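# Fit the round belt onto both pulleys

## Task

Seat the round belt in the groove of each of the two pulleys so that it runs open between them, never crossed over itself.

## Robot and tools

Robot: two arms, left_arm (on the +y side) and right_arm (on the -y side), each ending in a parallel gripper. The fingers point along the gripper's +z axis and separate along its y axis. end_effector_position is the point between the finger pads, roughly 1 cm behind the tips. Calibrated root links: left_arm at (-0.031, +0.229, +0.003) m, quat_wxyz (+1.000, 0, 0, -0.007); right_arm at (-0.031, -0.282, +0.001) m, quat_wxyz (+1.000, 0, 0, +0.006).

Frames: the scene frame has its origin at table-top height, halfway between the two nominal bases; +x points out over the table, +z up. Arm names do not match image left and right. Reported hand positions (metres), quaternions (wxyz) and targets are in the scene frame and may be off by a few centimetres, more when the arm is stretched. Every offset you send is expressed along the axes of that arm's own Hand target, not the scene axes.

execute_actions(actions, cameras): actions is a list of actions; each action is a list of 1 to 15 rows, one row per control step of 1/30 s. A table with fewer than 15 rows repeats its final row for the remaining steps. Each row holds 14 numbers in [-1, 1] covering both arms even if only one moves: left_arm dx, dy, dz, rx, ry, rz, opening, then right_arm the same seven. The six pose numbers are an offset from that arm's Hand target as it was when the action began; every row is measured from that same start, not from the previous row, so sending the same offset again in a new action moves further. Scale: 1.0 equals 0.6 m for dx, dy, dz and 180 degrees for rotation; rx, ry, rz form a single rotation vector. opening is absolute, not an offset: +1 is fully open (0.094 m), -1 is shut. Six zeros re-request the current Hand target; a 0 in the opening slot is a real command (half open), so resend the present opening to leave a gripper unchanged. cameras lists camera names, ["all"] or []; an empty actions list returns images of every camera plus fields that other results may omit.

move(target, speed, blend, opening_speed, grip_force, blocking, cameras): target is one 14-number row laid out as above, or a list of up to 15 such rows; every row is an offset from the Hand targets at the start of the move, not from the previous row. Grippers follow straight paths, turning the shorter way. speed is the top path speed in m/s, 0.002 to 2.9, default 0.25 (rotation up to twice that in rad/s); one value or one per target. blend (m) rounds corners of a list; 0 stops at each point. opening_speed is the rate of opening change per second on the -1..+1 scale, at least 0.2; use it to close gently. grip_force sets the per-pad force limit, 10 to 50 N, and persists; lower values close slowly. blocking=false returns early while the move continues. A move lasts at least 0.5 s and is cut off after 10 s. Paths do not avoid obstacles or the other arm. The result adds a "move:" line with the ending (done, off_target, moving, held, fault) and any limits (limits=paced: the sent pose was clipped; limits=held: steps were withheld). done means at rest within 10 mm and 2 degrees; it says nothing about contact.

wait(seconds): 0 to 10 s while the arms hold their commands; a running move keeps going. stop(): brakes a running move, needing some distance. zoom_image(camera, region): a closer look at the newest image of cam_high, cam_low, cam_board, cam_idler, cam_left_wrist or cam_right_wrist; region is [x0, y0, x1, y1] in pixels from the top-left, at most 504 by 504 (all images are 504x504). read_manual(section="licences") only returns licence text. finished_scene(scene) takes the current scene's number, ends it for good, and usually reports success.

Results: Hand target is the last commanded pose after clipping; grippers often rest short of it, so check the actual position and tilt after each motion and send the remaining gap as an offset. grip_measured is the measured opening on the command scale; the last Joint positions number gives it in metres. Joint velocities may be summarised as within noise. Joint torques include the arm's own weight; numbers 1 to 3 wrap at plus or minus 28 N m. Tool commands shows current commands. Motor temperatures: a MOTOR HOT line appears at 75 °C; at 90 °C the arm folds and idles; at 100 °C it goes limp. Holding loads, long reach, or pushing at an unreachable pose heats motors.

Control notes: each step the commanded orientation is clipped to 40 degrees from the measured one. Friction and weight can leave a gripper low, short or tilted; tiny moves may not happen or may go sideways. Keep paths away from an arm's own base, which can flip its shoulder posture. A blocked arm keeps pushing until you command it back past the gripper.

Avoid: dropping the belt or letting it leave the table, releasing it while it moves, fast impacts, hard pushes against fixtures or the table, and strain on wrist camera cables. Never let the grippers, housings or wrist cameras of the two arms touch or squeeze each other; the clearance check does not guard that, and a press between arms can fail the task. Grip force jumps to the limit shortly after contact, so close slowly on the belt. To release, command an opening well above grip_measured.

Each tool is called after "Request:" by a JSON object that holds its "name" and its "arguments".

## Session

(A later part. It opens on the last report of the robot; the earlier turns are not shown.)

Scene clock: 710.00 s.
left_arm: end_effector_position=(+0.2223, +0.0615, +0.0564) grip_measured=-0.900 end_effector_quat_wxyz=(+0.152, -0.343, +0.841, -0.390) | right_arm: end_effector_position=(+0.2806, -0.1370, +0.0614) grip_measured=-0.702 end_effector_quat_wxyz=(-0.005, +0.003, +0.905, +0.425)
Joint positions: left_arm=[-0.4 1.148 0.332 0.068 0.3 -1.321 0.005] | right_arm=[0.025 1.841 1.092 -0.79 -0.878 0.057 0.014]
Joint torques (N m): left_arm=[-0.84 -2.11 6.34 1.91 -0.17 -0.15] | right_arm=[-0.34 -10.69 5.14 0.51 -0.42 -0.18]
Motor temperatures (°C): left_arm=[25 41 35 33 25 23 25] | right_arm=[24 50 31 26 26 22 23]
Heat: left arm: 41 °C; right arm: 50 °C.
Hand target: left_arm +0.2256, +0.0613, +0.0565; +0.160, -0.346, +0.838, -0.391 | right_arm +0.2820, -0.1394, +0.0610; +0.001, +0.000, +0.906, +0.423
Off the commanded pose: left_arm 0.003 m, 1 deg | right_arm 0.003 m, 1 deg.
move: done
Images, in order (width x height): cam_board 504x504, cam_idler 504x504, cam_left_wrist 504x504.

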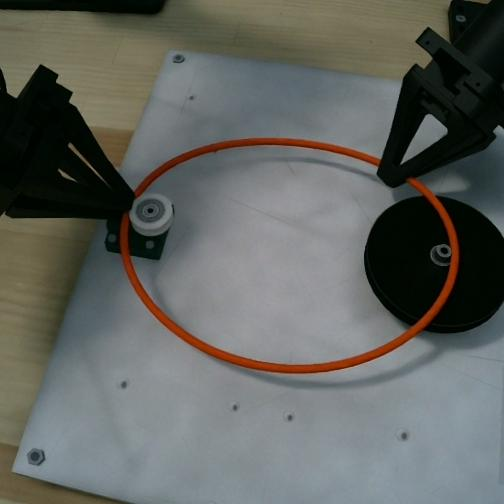

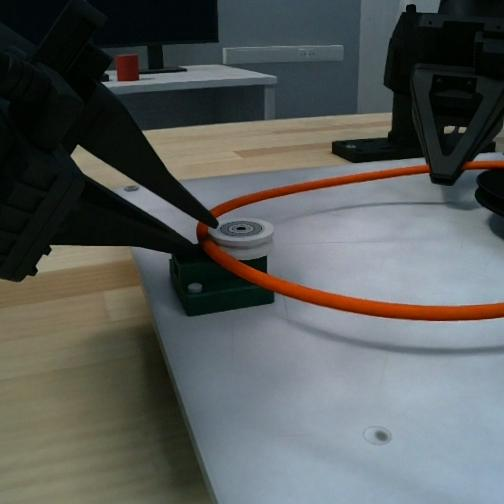

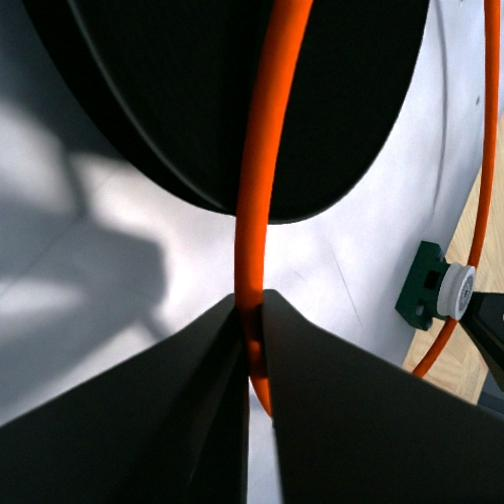

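Request:
{"name": "move", "arguments": {"target": [[0,-0.045,-0.0375,0,0,0,-0.97,0,0,0,0,0,0,-0.7],[-0.195,-0.011,-0.074,0,0.19,0.16,-0.97,0,0,0,0,0,0,-0.7]], "speed": 0.1, "cameras": ["all"]}}

Scene clock: 729.33 s.
left_arm: end_effector_position=(+0.2832, +0.1559, +0.0921) grip_measured=-0.901 end_effector_quat_wxyz=(-0.004, -0.002, +0.901, -0.434) | right_arm: end_effector_position=(+0.2806, -0.1370, +0.0614) grip_measured=-0.702 end_effector_quat_wxyz=(-0.005, +0.003, +0.905, +0.425)
Joint positions: left_arm=[0.212 1.902 1.282 -1.2 0.873 0.309 0.005] | right_arm=[0.025 1.841 1.092 -0.79 -0.878 0.057 0.014]
Joint torques (N m): left_arm=[1.47 -6.58 7.71 -0.18 0.13 0.08] | right_arm=[-0.46 -10.59 5.19 0.53 -0.46 -0.15]
Heat: left arm: 40 °C; right arm: 50 °C.
Hand target: left_arm +0.2878, +0.1648, +0.0899; +0.000, -0.001, +0.906, -0.423 | right_arm +0.2820, -0.1394, +0.0610; +0.001, +0.000, +0.906, +0.423
Off the commanded pose: left_arm 0.010 m, 2 deg | right_arm 0.003 m, 1 deg.
move: done

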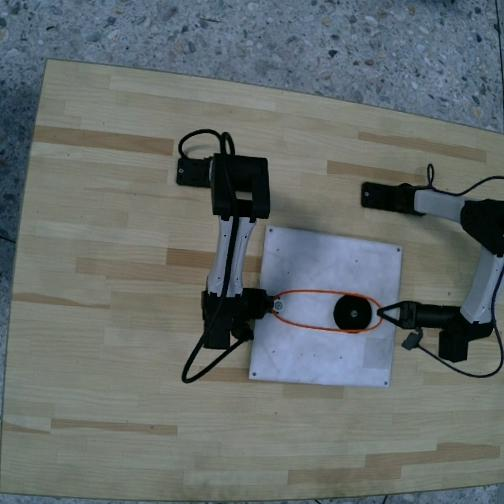

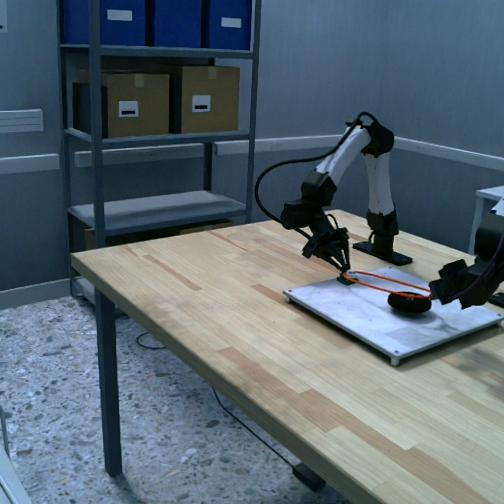

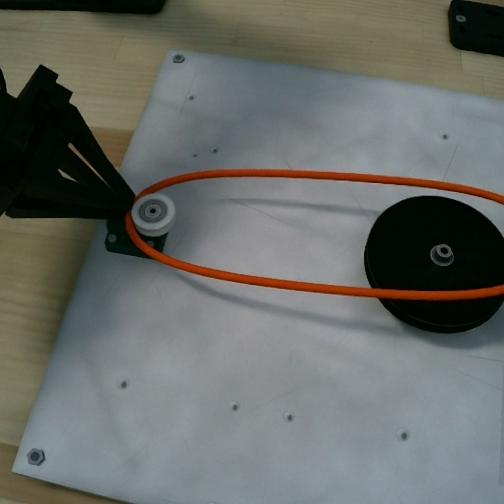

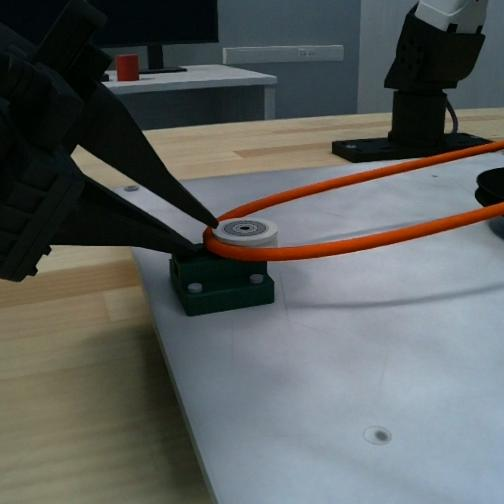

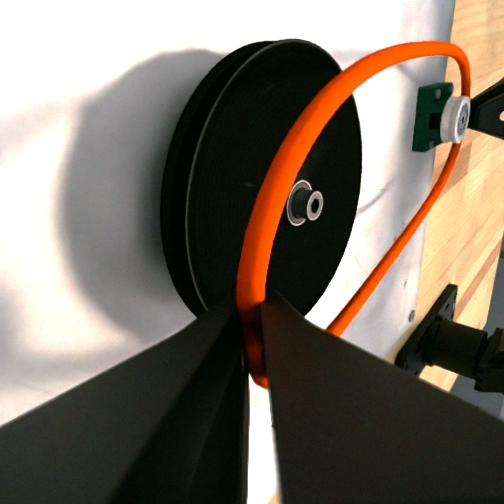

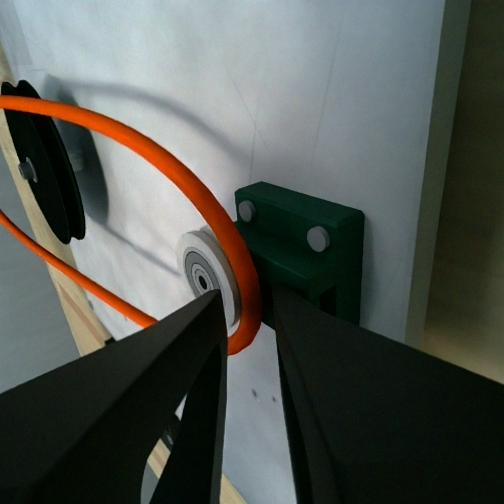

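Request:
{"name": "zoom_image", "arguments": {"camera": "cam_idler", "region": [150, 180, 330, 320]}}

Request:
{"name": "zoom_image", "arguments": {"camera": "cam_high", "region": [250, 250, 450, 380]}}

Request:
{"name": "zoom_image", "arguments": {"camera": "cam_low", "region": [320, 230, 504, 350]}}

Scaled by 2.800 from the camera's 504x504 image, which has a finer 720x720 frame.

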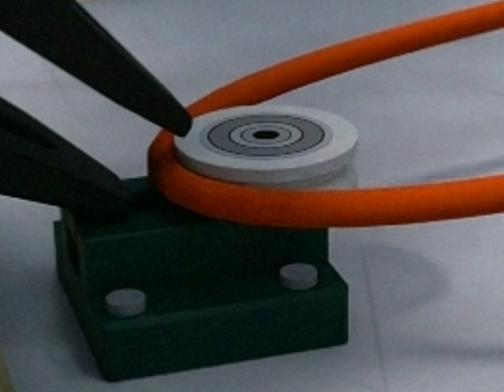

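Scaled by 2.520 from the camera's 504x504 image, which has a finer 720x720 frame.

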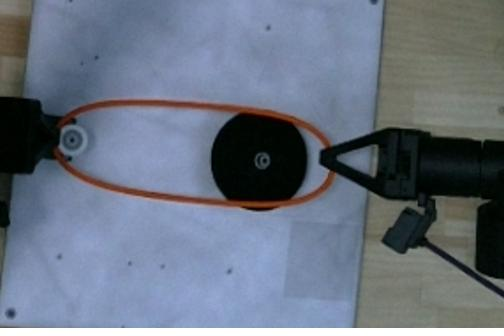

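Scaled by 2.739 from the camera's 504x504 image, which has a finer 720x720 frame.

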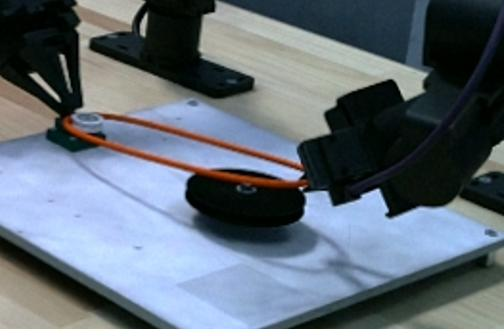

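Request:
{"name": "move", "arguments": {"target": [[-0.01,0.051,0.0275,0,0,0,-0.97,0,0,0,0,0,0,-0.7]], "speed": 0.07, "cameras": ["all"]}}

Request:
{"name": "zoom_image", "arguments": {"camera": "cam_low", "region": [320, 230, 504, 350]}}

Request:
{"name": "zoom_image", "arguments": {"camera": "cam_high", "region": [250, 250, 450, 380]}}

Scene clock: 751.07 s.
left_arm: end_effector_position=(+0.2888, +0.1614, +0.0663) grip_measured=-0.901 end_effector_quat_wxyz=(-0.014, -0.006, +0.899, -0.438) | right_arm: end_effector_position=(+0.2806, -0.1370, +0.0614) grip_measured=-0.702 end_effector_quat_wxyz=(-0.005, +0.003, +0.905, +0.425)
Joint positions: left_arm=[0.226 1.987 1.282 -1.157 0.873 0.334 0.005] | right_arm=[0.025 1.841 1.092 -0.79 -0.878 0.057 0.014]
Joint torques (N m): left_arm=[1.66 -7.06 4.88 0.18 0.08 0.1] | right_arm=[-0.44 -10.7 5.2 0.57 -0.46 -0.13]
Motor temperatures (°C): left_arm=[25 41 37 28 25 23 27] | right_arm=[24 50 31 26 26 22 23]
Heat: left arm: 41 °C; right arm: 50 °C.
Hand target: left_arm +0.2938, +0.1719, +0.0558; +0.000, -0.001, +0.906, -0.423 | right_arm +0.2820, -0.1394, +0.0610; +0.001, +0.000, +0.906, +0.423
Off the commanded pose: left_arm 0.016 m, 3 deg | right_arm 0.003 m, 1 deg.
move: off_target (left_arm)

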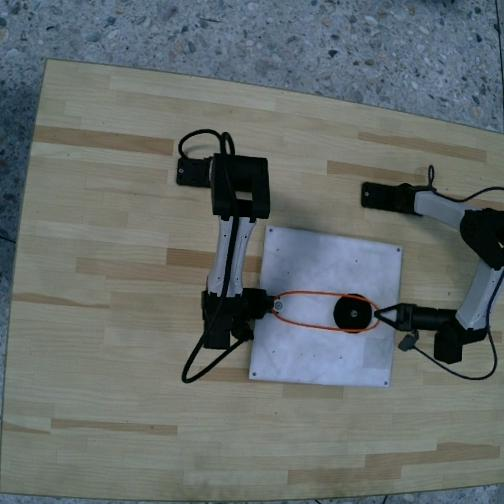

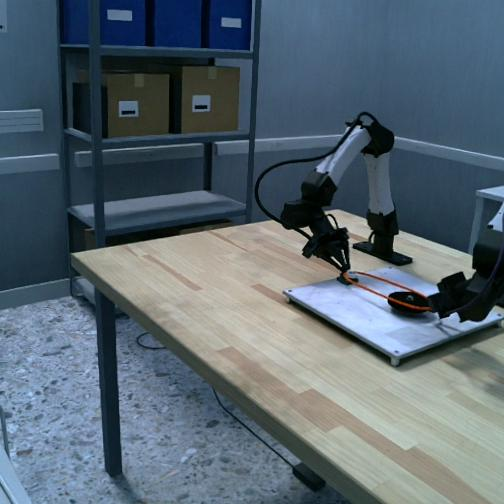

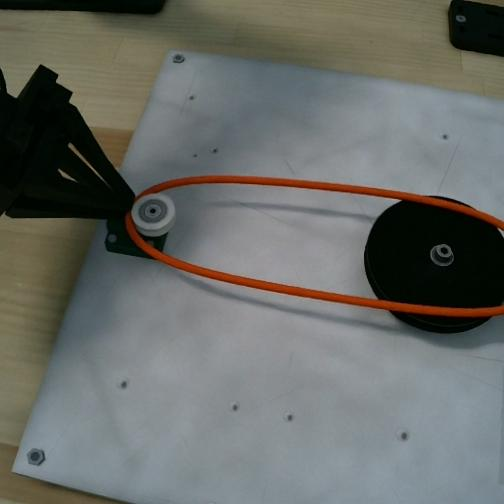

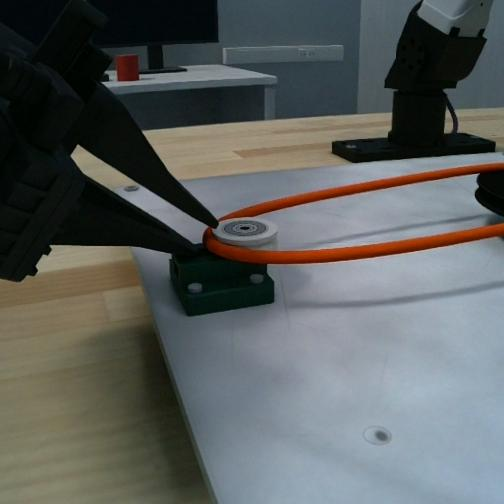

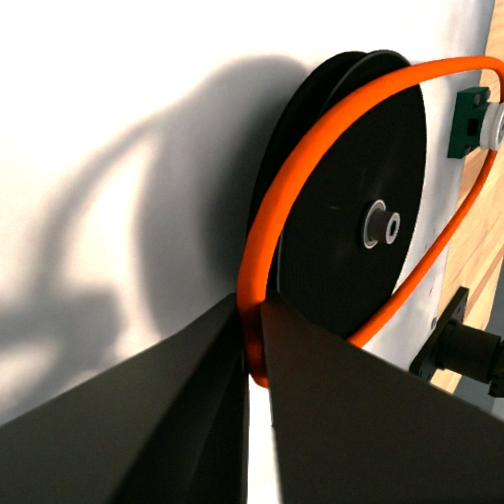

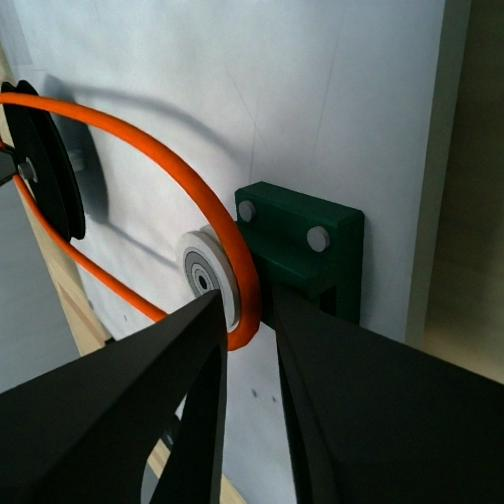

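Scaled by 2.739 from the camera's 504x504 image, which has a finer 720x720 frame.

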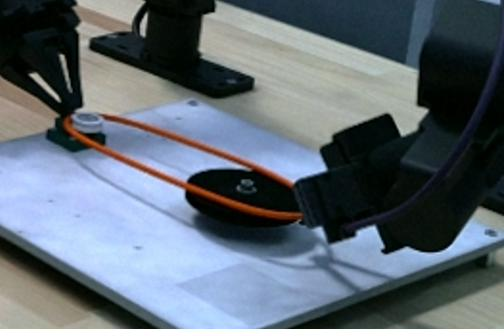

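Scaled by 2.520 from the camera's 504x504 image, which has a finer 720x720 frame.

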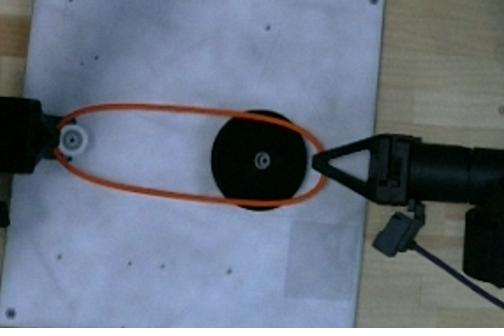

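Request:
{"name": "move", "arguments": {"target": [[-0.005,-0.0027,0.024,0,0,0,-0.97,0,0,0,0,0,0,-0.7]], "speed": 0.07, "cameras": ["cam_idler","cam_left_wrist","cam_high","cam_low"]}}

Request:
{"name": "zoom_image", "arguments": {"camera": "cam_low", "region": [320, 230, 504, 350]}}

Request:
{"name": "zoom_image", "arguments": {"camera": "cam_high", "region": [250, 250, 450, 380]}}

Scene clock: 764.23 s.
left_arm: end_effector_position=(+0.2910, +0.1558, +0.0592) grip_measured=-0.901 end_effector_quat_wxyz=(-0.009, -0.005, +0.900, -0.436) | right_arm: end_effector_position=(+0.2806, -0.1370, +0.0614) grip_measured=-0.702 end_effector_quat_wxyz=(-0.005, +0.003, +0.905, +0.425)
Joint positions: left_arm=[0.207 1.987 1.257 -1.096 0.875 0.302 0.005] | right_arm=[0.025 1.841 1.092 -0.79 -0.878 0.057 0.014]
Joint torques (N m): left_arm=[-0.09 -6.67 4.86 0.32 0.15 -0.13] | right_arm=[-0.39 -10.65 5.05 0.47 -0.42 -0.19]
Heat: left arm: 43 °C; right arm: 50 °C.
Hand target: left_arm +0.2968, +0.1598, +0.0478; +0.000, -0.001, +0.906, -0.423 | right_arm +0.2820, -0.1394, +0.0610; +0.001, +0.000, +0.906, +0.423
Off the commanded pose: left_arm 0.013 m, 2 deg | right_arm 0.003 m, 1 deg.
move: off_target (left_arm)
Images, in order (width x height): cam_high 504x504, cam_low 504x504, cam_idler 504x504, cam_left_wrist 504x504.

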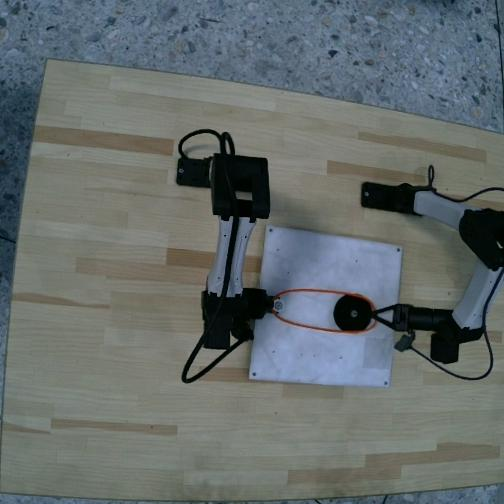

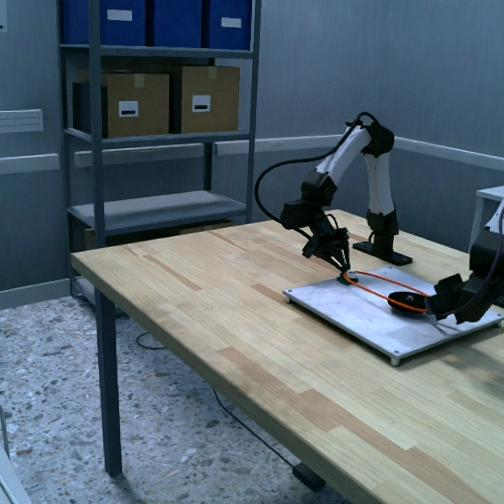

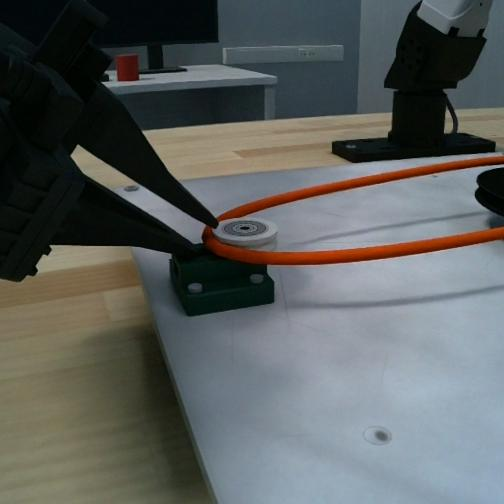

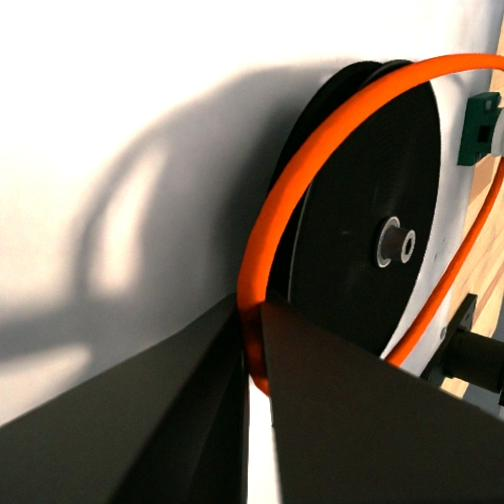

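Scaled by 2.739 from the camera's 504x504 image, which has a finer 720x720 frame.

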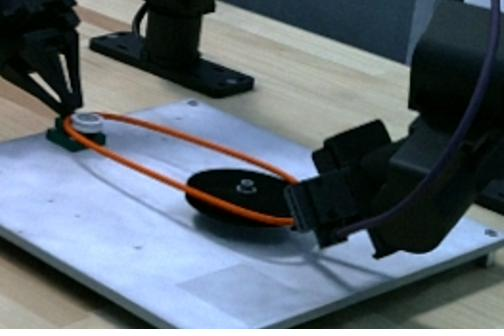

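Scaled by 2.520 from the camera's 504x504 image, which has a finer 720x720 frame.

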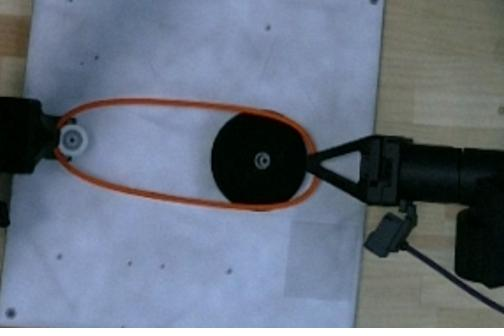

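Request:
{"name": "move", "arguments": {"target": [[-0.003,0.006,0.015,0,0,0,-0.97,0,0,0,0,0,0,-0.7]], "speed": 0.07, "cameras": ["cam_idler","cam_left_wrist","cam_high"]}}

Request:
{"name": "zoom_image", "arguments": {"camera": "cam_left_wrist", "region": [200, 30, 504, 420]}}

Request:
{"name": "zoom_image", "arguments": {"camera": "cam_high", "region": [300, 270, 420, 350]}}

Scene clock: 779.57 s.
left_arm: end_effector_position=(+0.2924, +0.1521, +0.0570) grip_measured=-0.901 end_effector_quat_wxyz=(-0.009, -0.009, +0.897, -0.442) | right_arm: end_effector_position=(+0.2806, -0.1370, +0.0614) grip_measured=-0.702 end_effector_quat_wxyz=(-0.005, +0.003, +0.905, +0.425)
Joint positions: left_arm=[0.2 1.993 1.247 -1.072 0.892 0.283 0.005] | right_arm=[0.025 1.841 1.092 -0.79 -0.878 0.057 0.014]
Joint torques (N m): left_arm=[-0.83 -5.97 4.38 0.55 0.03 -0.15] | right_arm=[-0.36 -10.73 5.05 0.55 -0.4 -0.15]
Heat: left arm: 44 °C; right arm: 51 °C.
Hand target: left_arm +0.2987, +0.1552, +0.0393; +0.000, -0.001, +0.906, -0.423 | right_arm +0.2820, -0.1394, +0.0610; +0.001, +0.000, +0.906, +0.423
Off the commanded pose: left_arm 0.019 m, 3 deg | right_arm 0.003 m, 1 deg.
move: off_target (left_arm)
Images, in order (width x height): cam_high 504x504, cam_idler 504x504, cam_left_wrist 504x504.

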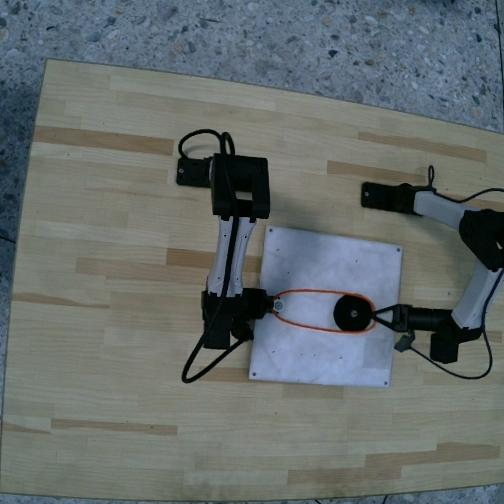

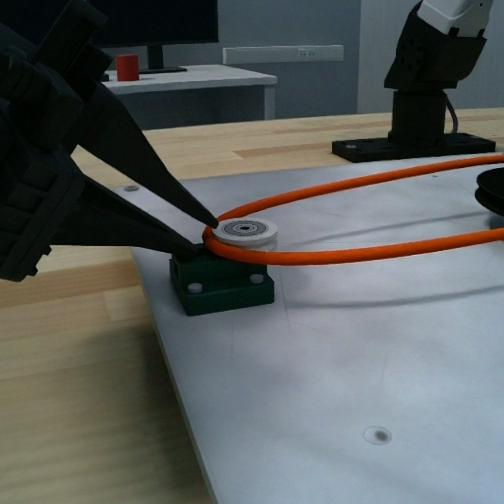

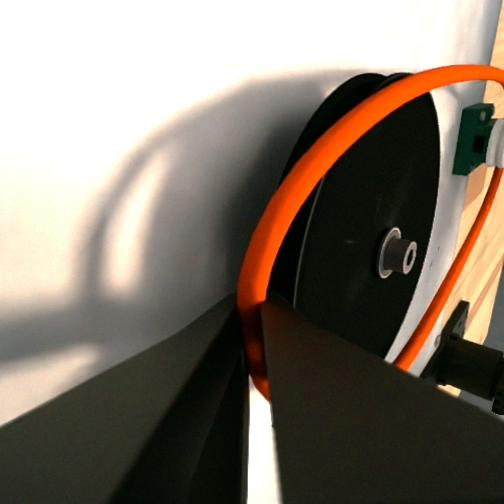

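Scaled by 1.292 from the camera's 504x504 image, which has a finer 720x720 frame.

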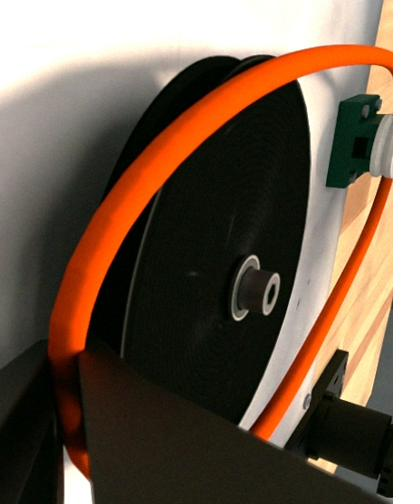

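Scaled by 4.200 from the camera's 504x504 image, which has a finer 720x720 frame.

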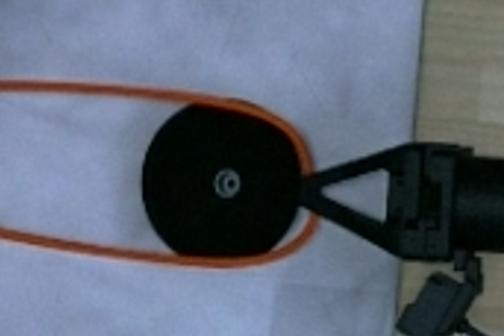

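Request:
{"name": "move", "arguments": {"target": [[0.006,0.015,0.011,0,0,0,-0.97,0,0,0,0,0,0,-0.7]], "speed": 0.07, "cameras": ["cam_left_wrist","cam_high","cam_board","cam_low"]}}

Request:
{"name": "zoom_image", "arguments": {"camera": "cam_low", "region": [350, 250, 490, 340]}}

Request:
{"name": "zoom_image", "arguments": {"camera": "cam_high", "region": [300, 270, 420, 350]}}

Scene clock: 790.87 s.
left_arm: end_effector_position=(+0.2922, +0.1521, +0.0560) grip_measured=-0.901 end_effector_quat_wxyz=(-0.003, -0.015, +0.891, -0.454) | right_arm: end_effector_position=(+0.2806, -0.1370, +0.0614) grip_measured=-0.702 end_effector_quat_wxyz=(-0.005, +0.003, +0.905, +0.425)
Joint positions: left_arm=[0.21 1.993 1.226 -1.051 0.919 0.283 0.005] | right_arm=[0.025 1.841 1.092 -0.79 -0.878 0.057 0.014]
Joint torques (N m): left_arm=[-1.28 -4.93 3.33 0.66 -0.23 -0.02] | right_arm=[-0.39 -10.61 5.16 0.57 -0.42 -0.13]
Heat: left arm: 44 °C; right arm: 51 °C.
Hand target: left_arm +0.2951, +0.1560, +0.0282; +0.000, -0.001, +0.906, -0.423 | right_arm +0.2820, -0.1394, +0.0610; +0.001, +0.000, +0.906, +0.423
Off the commanded pose: left_arm 0.028 m, 4 deg | right_arm 0.003 m, 1 deg.
move: off_target (left_arm)
Images, in order (width x height): cam_high 504x504, cam_low 504x504, cam_board 504x504, cam_left_wrist 504x504.

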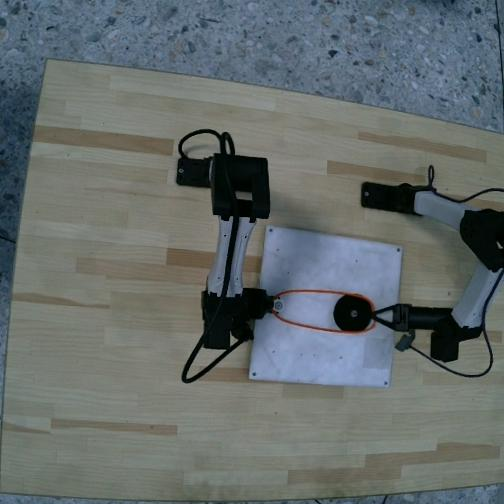

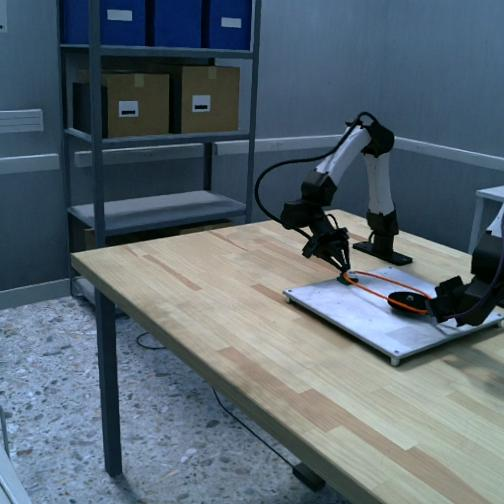

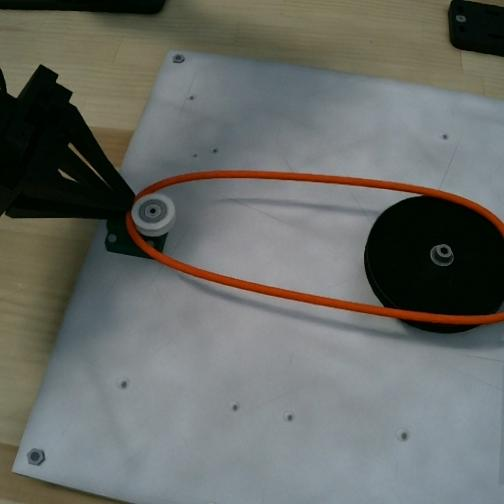

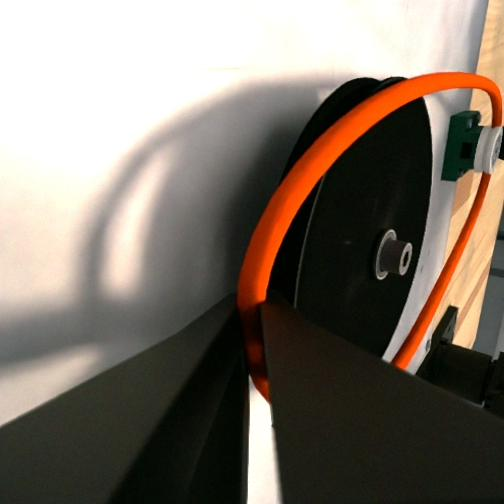

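Scaled by 3.600 from the camera's 504x504 image, which has a finer 720x720 frame.

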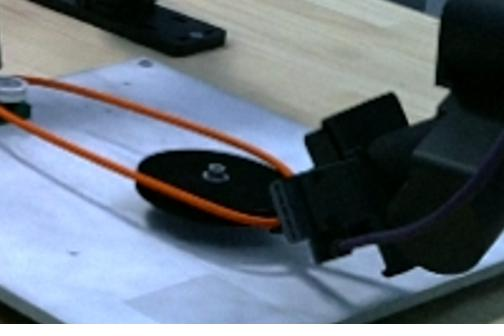

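Scaled by 4.200 from the camera's 504x504 image, which has a finer 720x720 frame.

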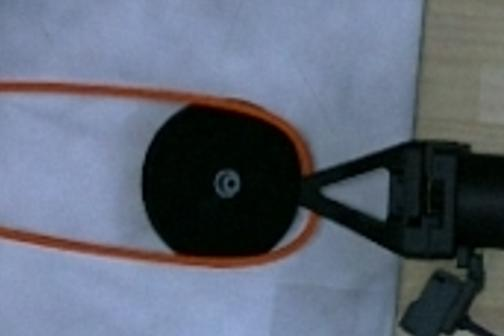

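Request:
{"name": "move", "arguments": {"target": [[0.003,-0.031,-0.02,0,0,0,-0.97,0,0,0,0,0,0,-0.7],[0.003,-0.031,-0.02,0,0,0,-0.72,0,0,0,0,0,0,-0.7]], "speed": 0.07, "opening_speed": 0.25, "cameras": ["cam_left_wrist","cam_idler","cam_board"]}}

Request:
{"name": "zoom_image", "arguments": {"camera": "cam_left_wrist", "region": [200, 30, 504, 420]}}

Request:
{"name": "zoom_image", "arguments": {"camera": "cam_board", "region": [300, 160, 504, 360]}}

Scene clock: 805.33 s.
left_arm: end_effector_position=(+0.2908, +0.1538, +0.0540) grip_measured=-0.722 end_effector_quat_wxyz=(-0.008, -0.018, +0.895, -0.446) | right_arm: end_effector_position=(+0.2806, -0.1370, +0.0614) grip_measured=-0.702 end_effector_quat_wxyz=(-0.005, +0.003, +0.905, +0.425)
Joint positions: left_arm=[0.21 1.992 1.226 -1.054 0.901 0.276 0.013] | right_arm=[0.025 1.841 1.092 -0.79 -0.878 0.057 0.014]
Joint torques (N m): left_arm=[-2.15 -8.84 5.33 0.16 -0.02 -0.15] | right_arm=[-0.36 -10.74 5.29 0.55 -0.41 -0.18]
Heat: left arm: 43 °C; right arm: 51 °C.
Hand target: left_arm +0.2933, +0.1532, +0.0501; +0.000, -0.001, +0.906, -0.423 | right_arm +0.2820, -0.1394, +0.0610; +0.001, +0.000, +0.906, +0.423
Off the commanded pose: left_arm 0.005 m, 4 deg | right_arm 0.003 m, 1 deg.
move: off_target (left_arm); target 2's new opening was sent with left_arm's hand 0.007 m and 4 deg from that target
Images, in order (width x height): cam_board 504x504, cam_idler 504x504, cam_left_wrist 504x504.

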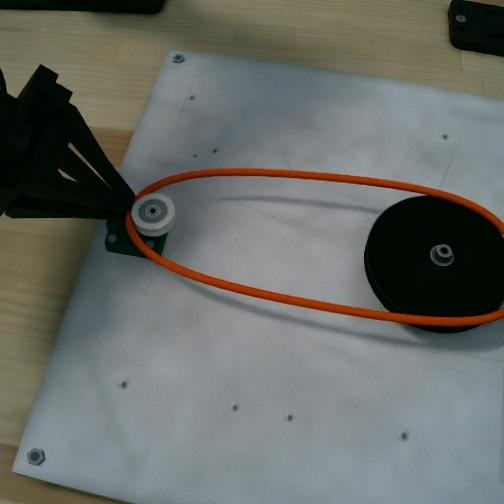

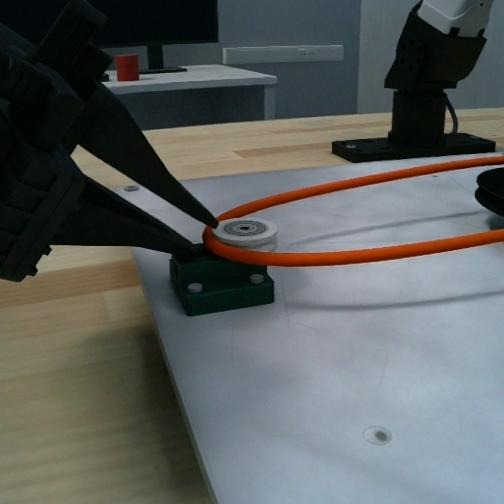

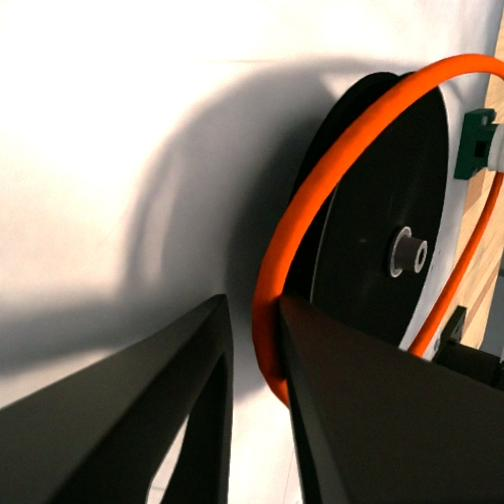

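Scaled by 1.292 from the camera's 504x504 image, which has a finer 720x720 frame.

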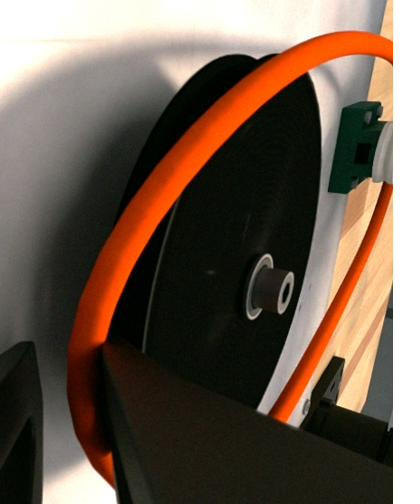

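Scaled by 2.471 from the camera's 504x504 image, which has a finer 720x720 frame.

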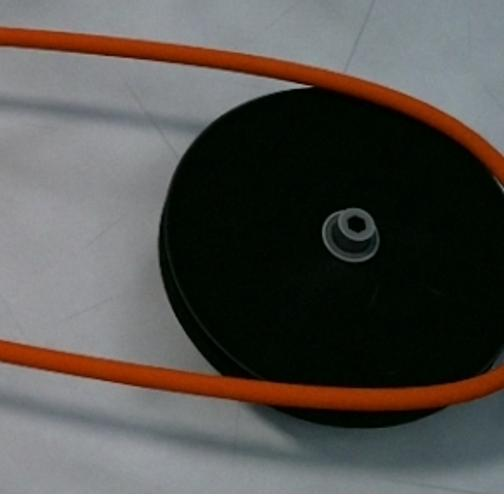

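Request:
{"name": "move", "arguments": {"target": [[0,0.006,0,0,0,0,-0.5,0,0,0,0,0,0,-0.7],[0,0.006,-0.06,0,0,0,-0.5,0,0,0,0,0,0,-0.7]], "speed": 0.07, "opening_speed": 0.25, "cameras": ["cam_left_wrist","cam_idler","cam_board"]}}

Request:
{"name": "zoom_image", "arguments": {"camera": "cam_left_wrist", "region": [200, 30, 504, 420]}}

Request:
{"name": "zoom_image", "arguments": {"camera": "cam_board", "region": [300, 160, 504, 360]}}

Scene clock: 822.77 s.
left_arm: end_effector_position=(+0.2910, +0.1811, +0.0674) grip_measured=-0.502 end_effector_quat_wxyz=(-0.003, -0.008, +0.904, -0.427) | right_arm: end_effector_position=(+0.2806, -0.1371, +0.0614) grip_measured=-0.702 end_effector_quat_wxyz=(-0.005, +0.003, +0.905, +0.425)
Joint positions: left_arm=[0.277 1.992 1.307 -1.19 0.842 0.38 0.023] | right_arm=[0.025 1.841 1.092 -0.79 -0.878 0.057 0.014]
Joint torques (N m): left_arm=[-0.09 -8.06 7.13 -0.38 0.29 0.11] | right_arm=[-0.27 -10.66 5.12 0.54 -0.42 -0.16]
Heat: left arm: 45 °C; right arm: 51 °C.
Hand target: left_arm +0.2933, +0.1831, +0.0705; +0.000, +0.000, +0.906, -0.423 | right_arm +0.2820, -0.1394, +0.0610; +0.001, +0.000, +0.906, +0.423
Off the commanded pose: left_arm 0.004 m, 1 deg | right_arm 0.003 m, 1 deg.
move: done
Images, in order (width x height): cam_board 504x504, cam_idler 504x504, cam_left_wrist 504x504.

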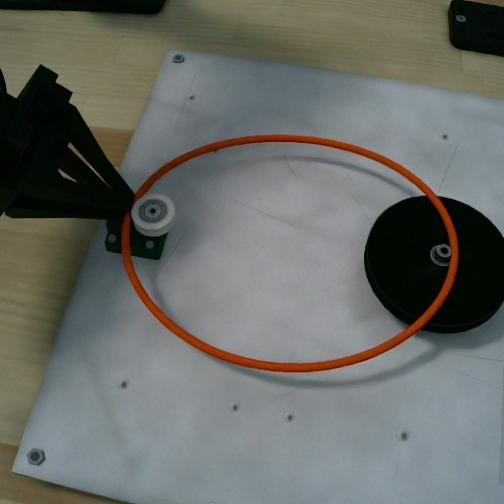

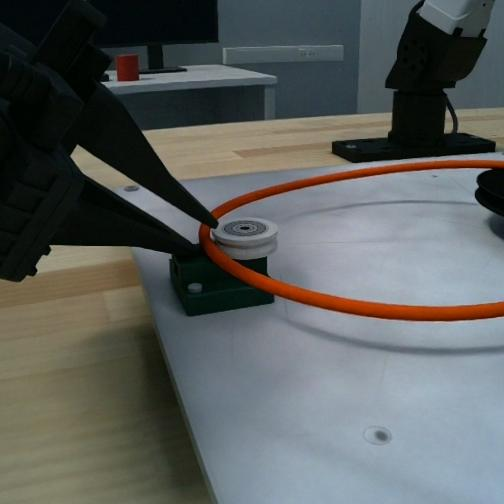

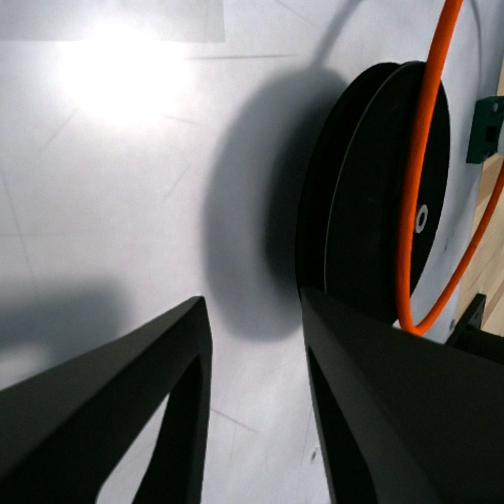

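Scaled by 1.292 from the camera's 504x504 image, which has a finer 720x720 frame.

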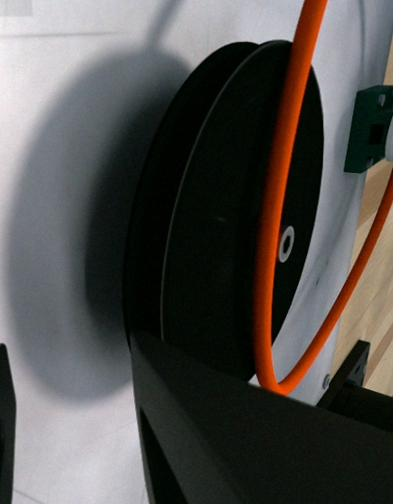

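Scaled by 2.471 from the camera's 504x504 image, which has a finer 720x720 frame.

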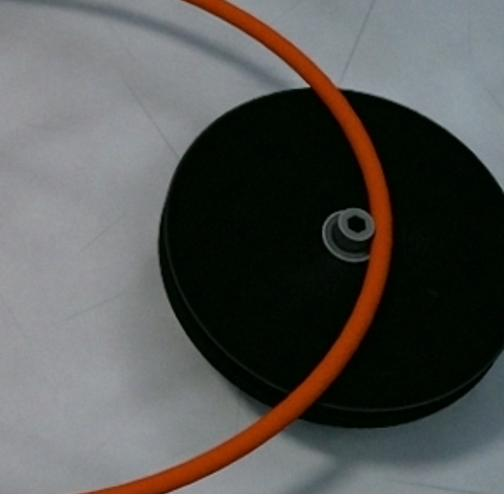

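Request:
{"name": "execute_actions", "arguments": {"actions": []}}

Scene clock: 871.47 s.
left_arm: end_effector_position=(+0.2910, +0.1811, +0.0674) grip_measured=-0.502 end_effector_quat_wxyz=(-0.003, -0.008, +0.904, -0.427) | right_arm: end_effector_position=(+0.2806, -0.1371, +0.0614) grip_measured=-0.702 end_effector_quat_wxyz=(-0.005, +0.003, +0.905, +0.425)
Joint positions: left_arm=[0.277 1.992 1.307 -1.19 0.842 0.381 0.023] | right_arm=[0.025 1.841 1.092 -0.79 -0.878 0.057 0.014]
Joint velocities: within noise
Joint torques (N m): left_arm=[-0.09 -8.01 7.05 -0.36 0.28 0.09] | right_arm=[-0.31 -10.7 5.08 0.53 -0.4 -0.17]
Motor temperatures (°C): left_arm=[25 46 37 26 25 23 27] | right_arm=[24 51 31 25 26 22 23]
Heat: left arm: 46 °C; right arm: 51 °C.
Hand target: left_arm +0.2933, +0.1831, +0.0705; +0.000, +0.000, +0.906, -0.423 | right_arm +0.2820, -0.1394, +0.0610; +0.001, +0.000, +0.906, +0.423
Tool commands: left_gripper/opening=-0.5 right_gripper/opening=-0.7
Off the commanded pose: left_arm 0.004 m, 1 deg | right_arm 0.003 m, 1 deg.

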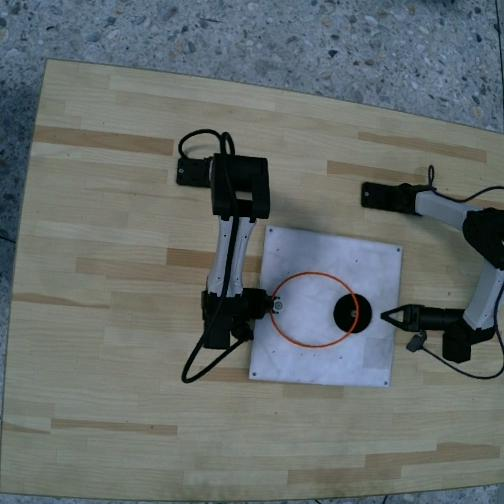

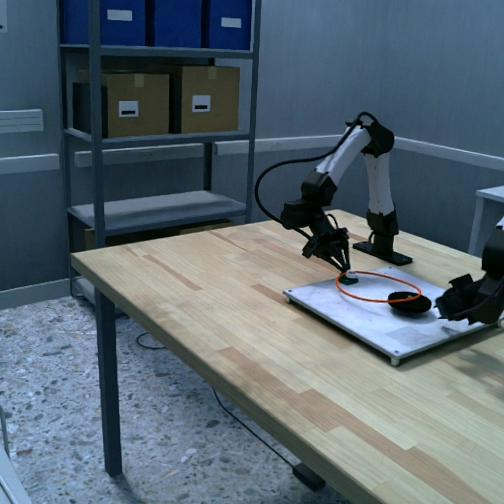

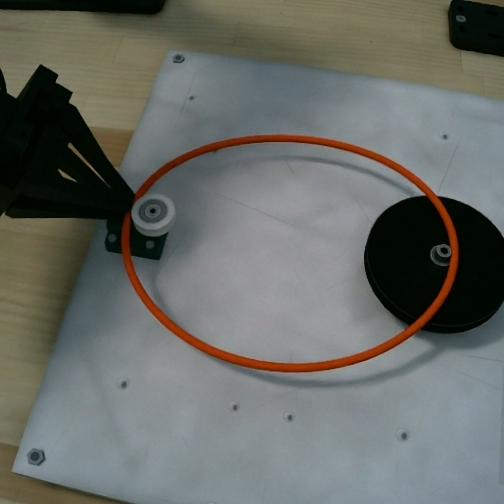

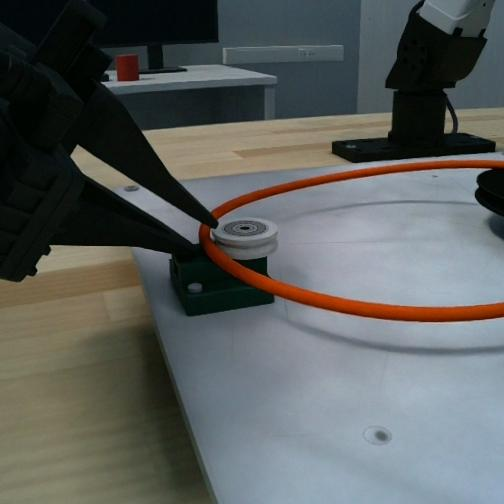

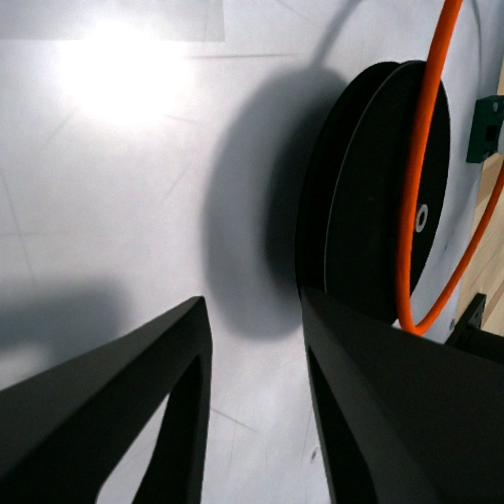

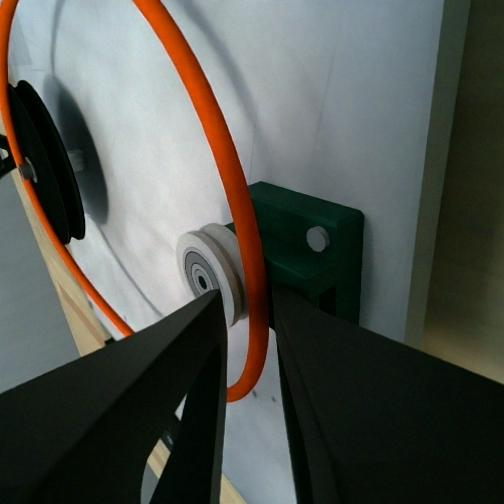

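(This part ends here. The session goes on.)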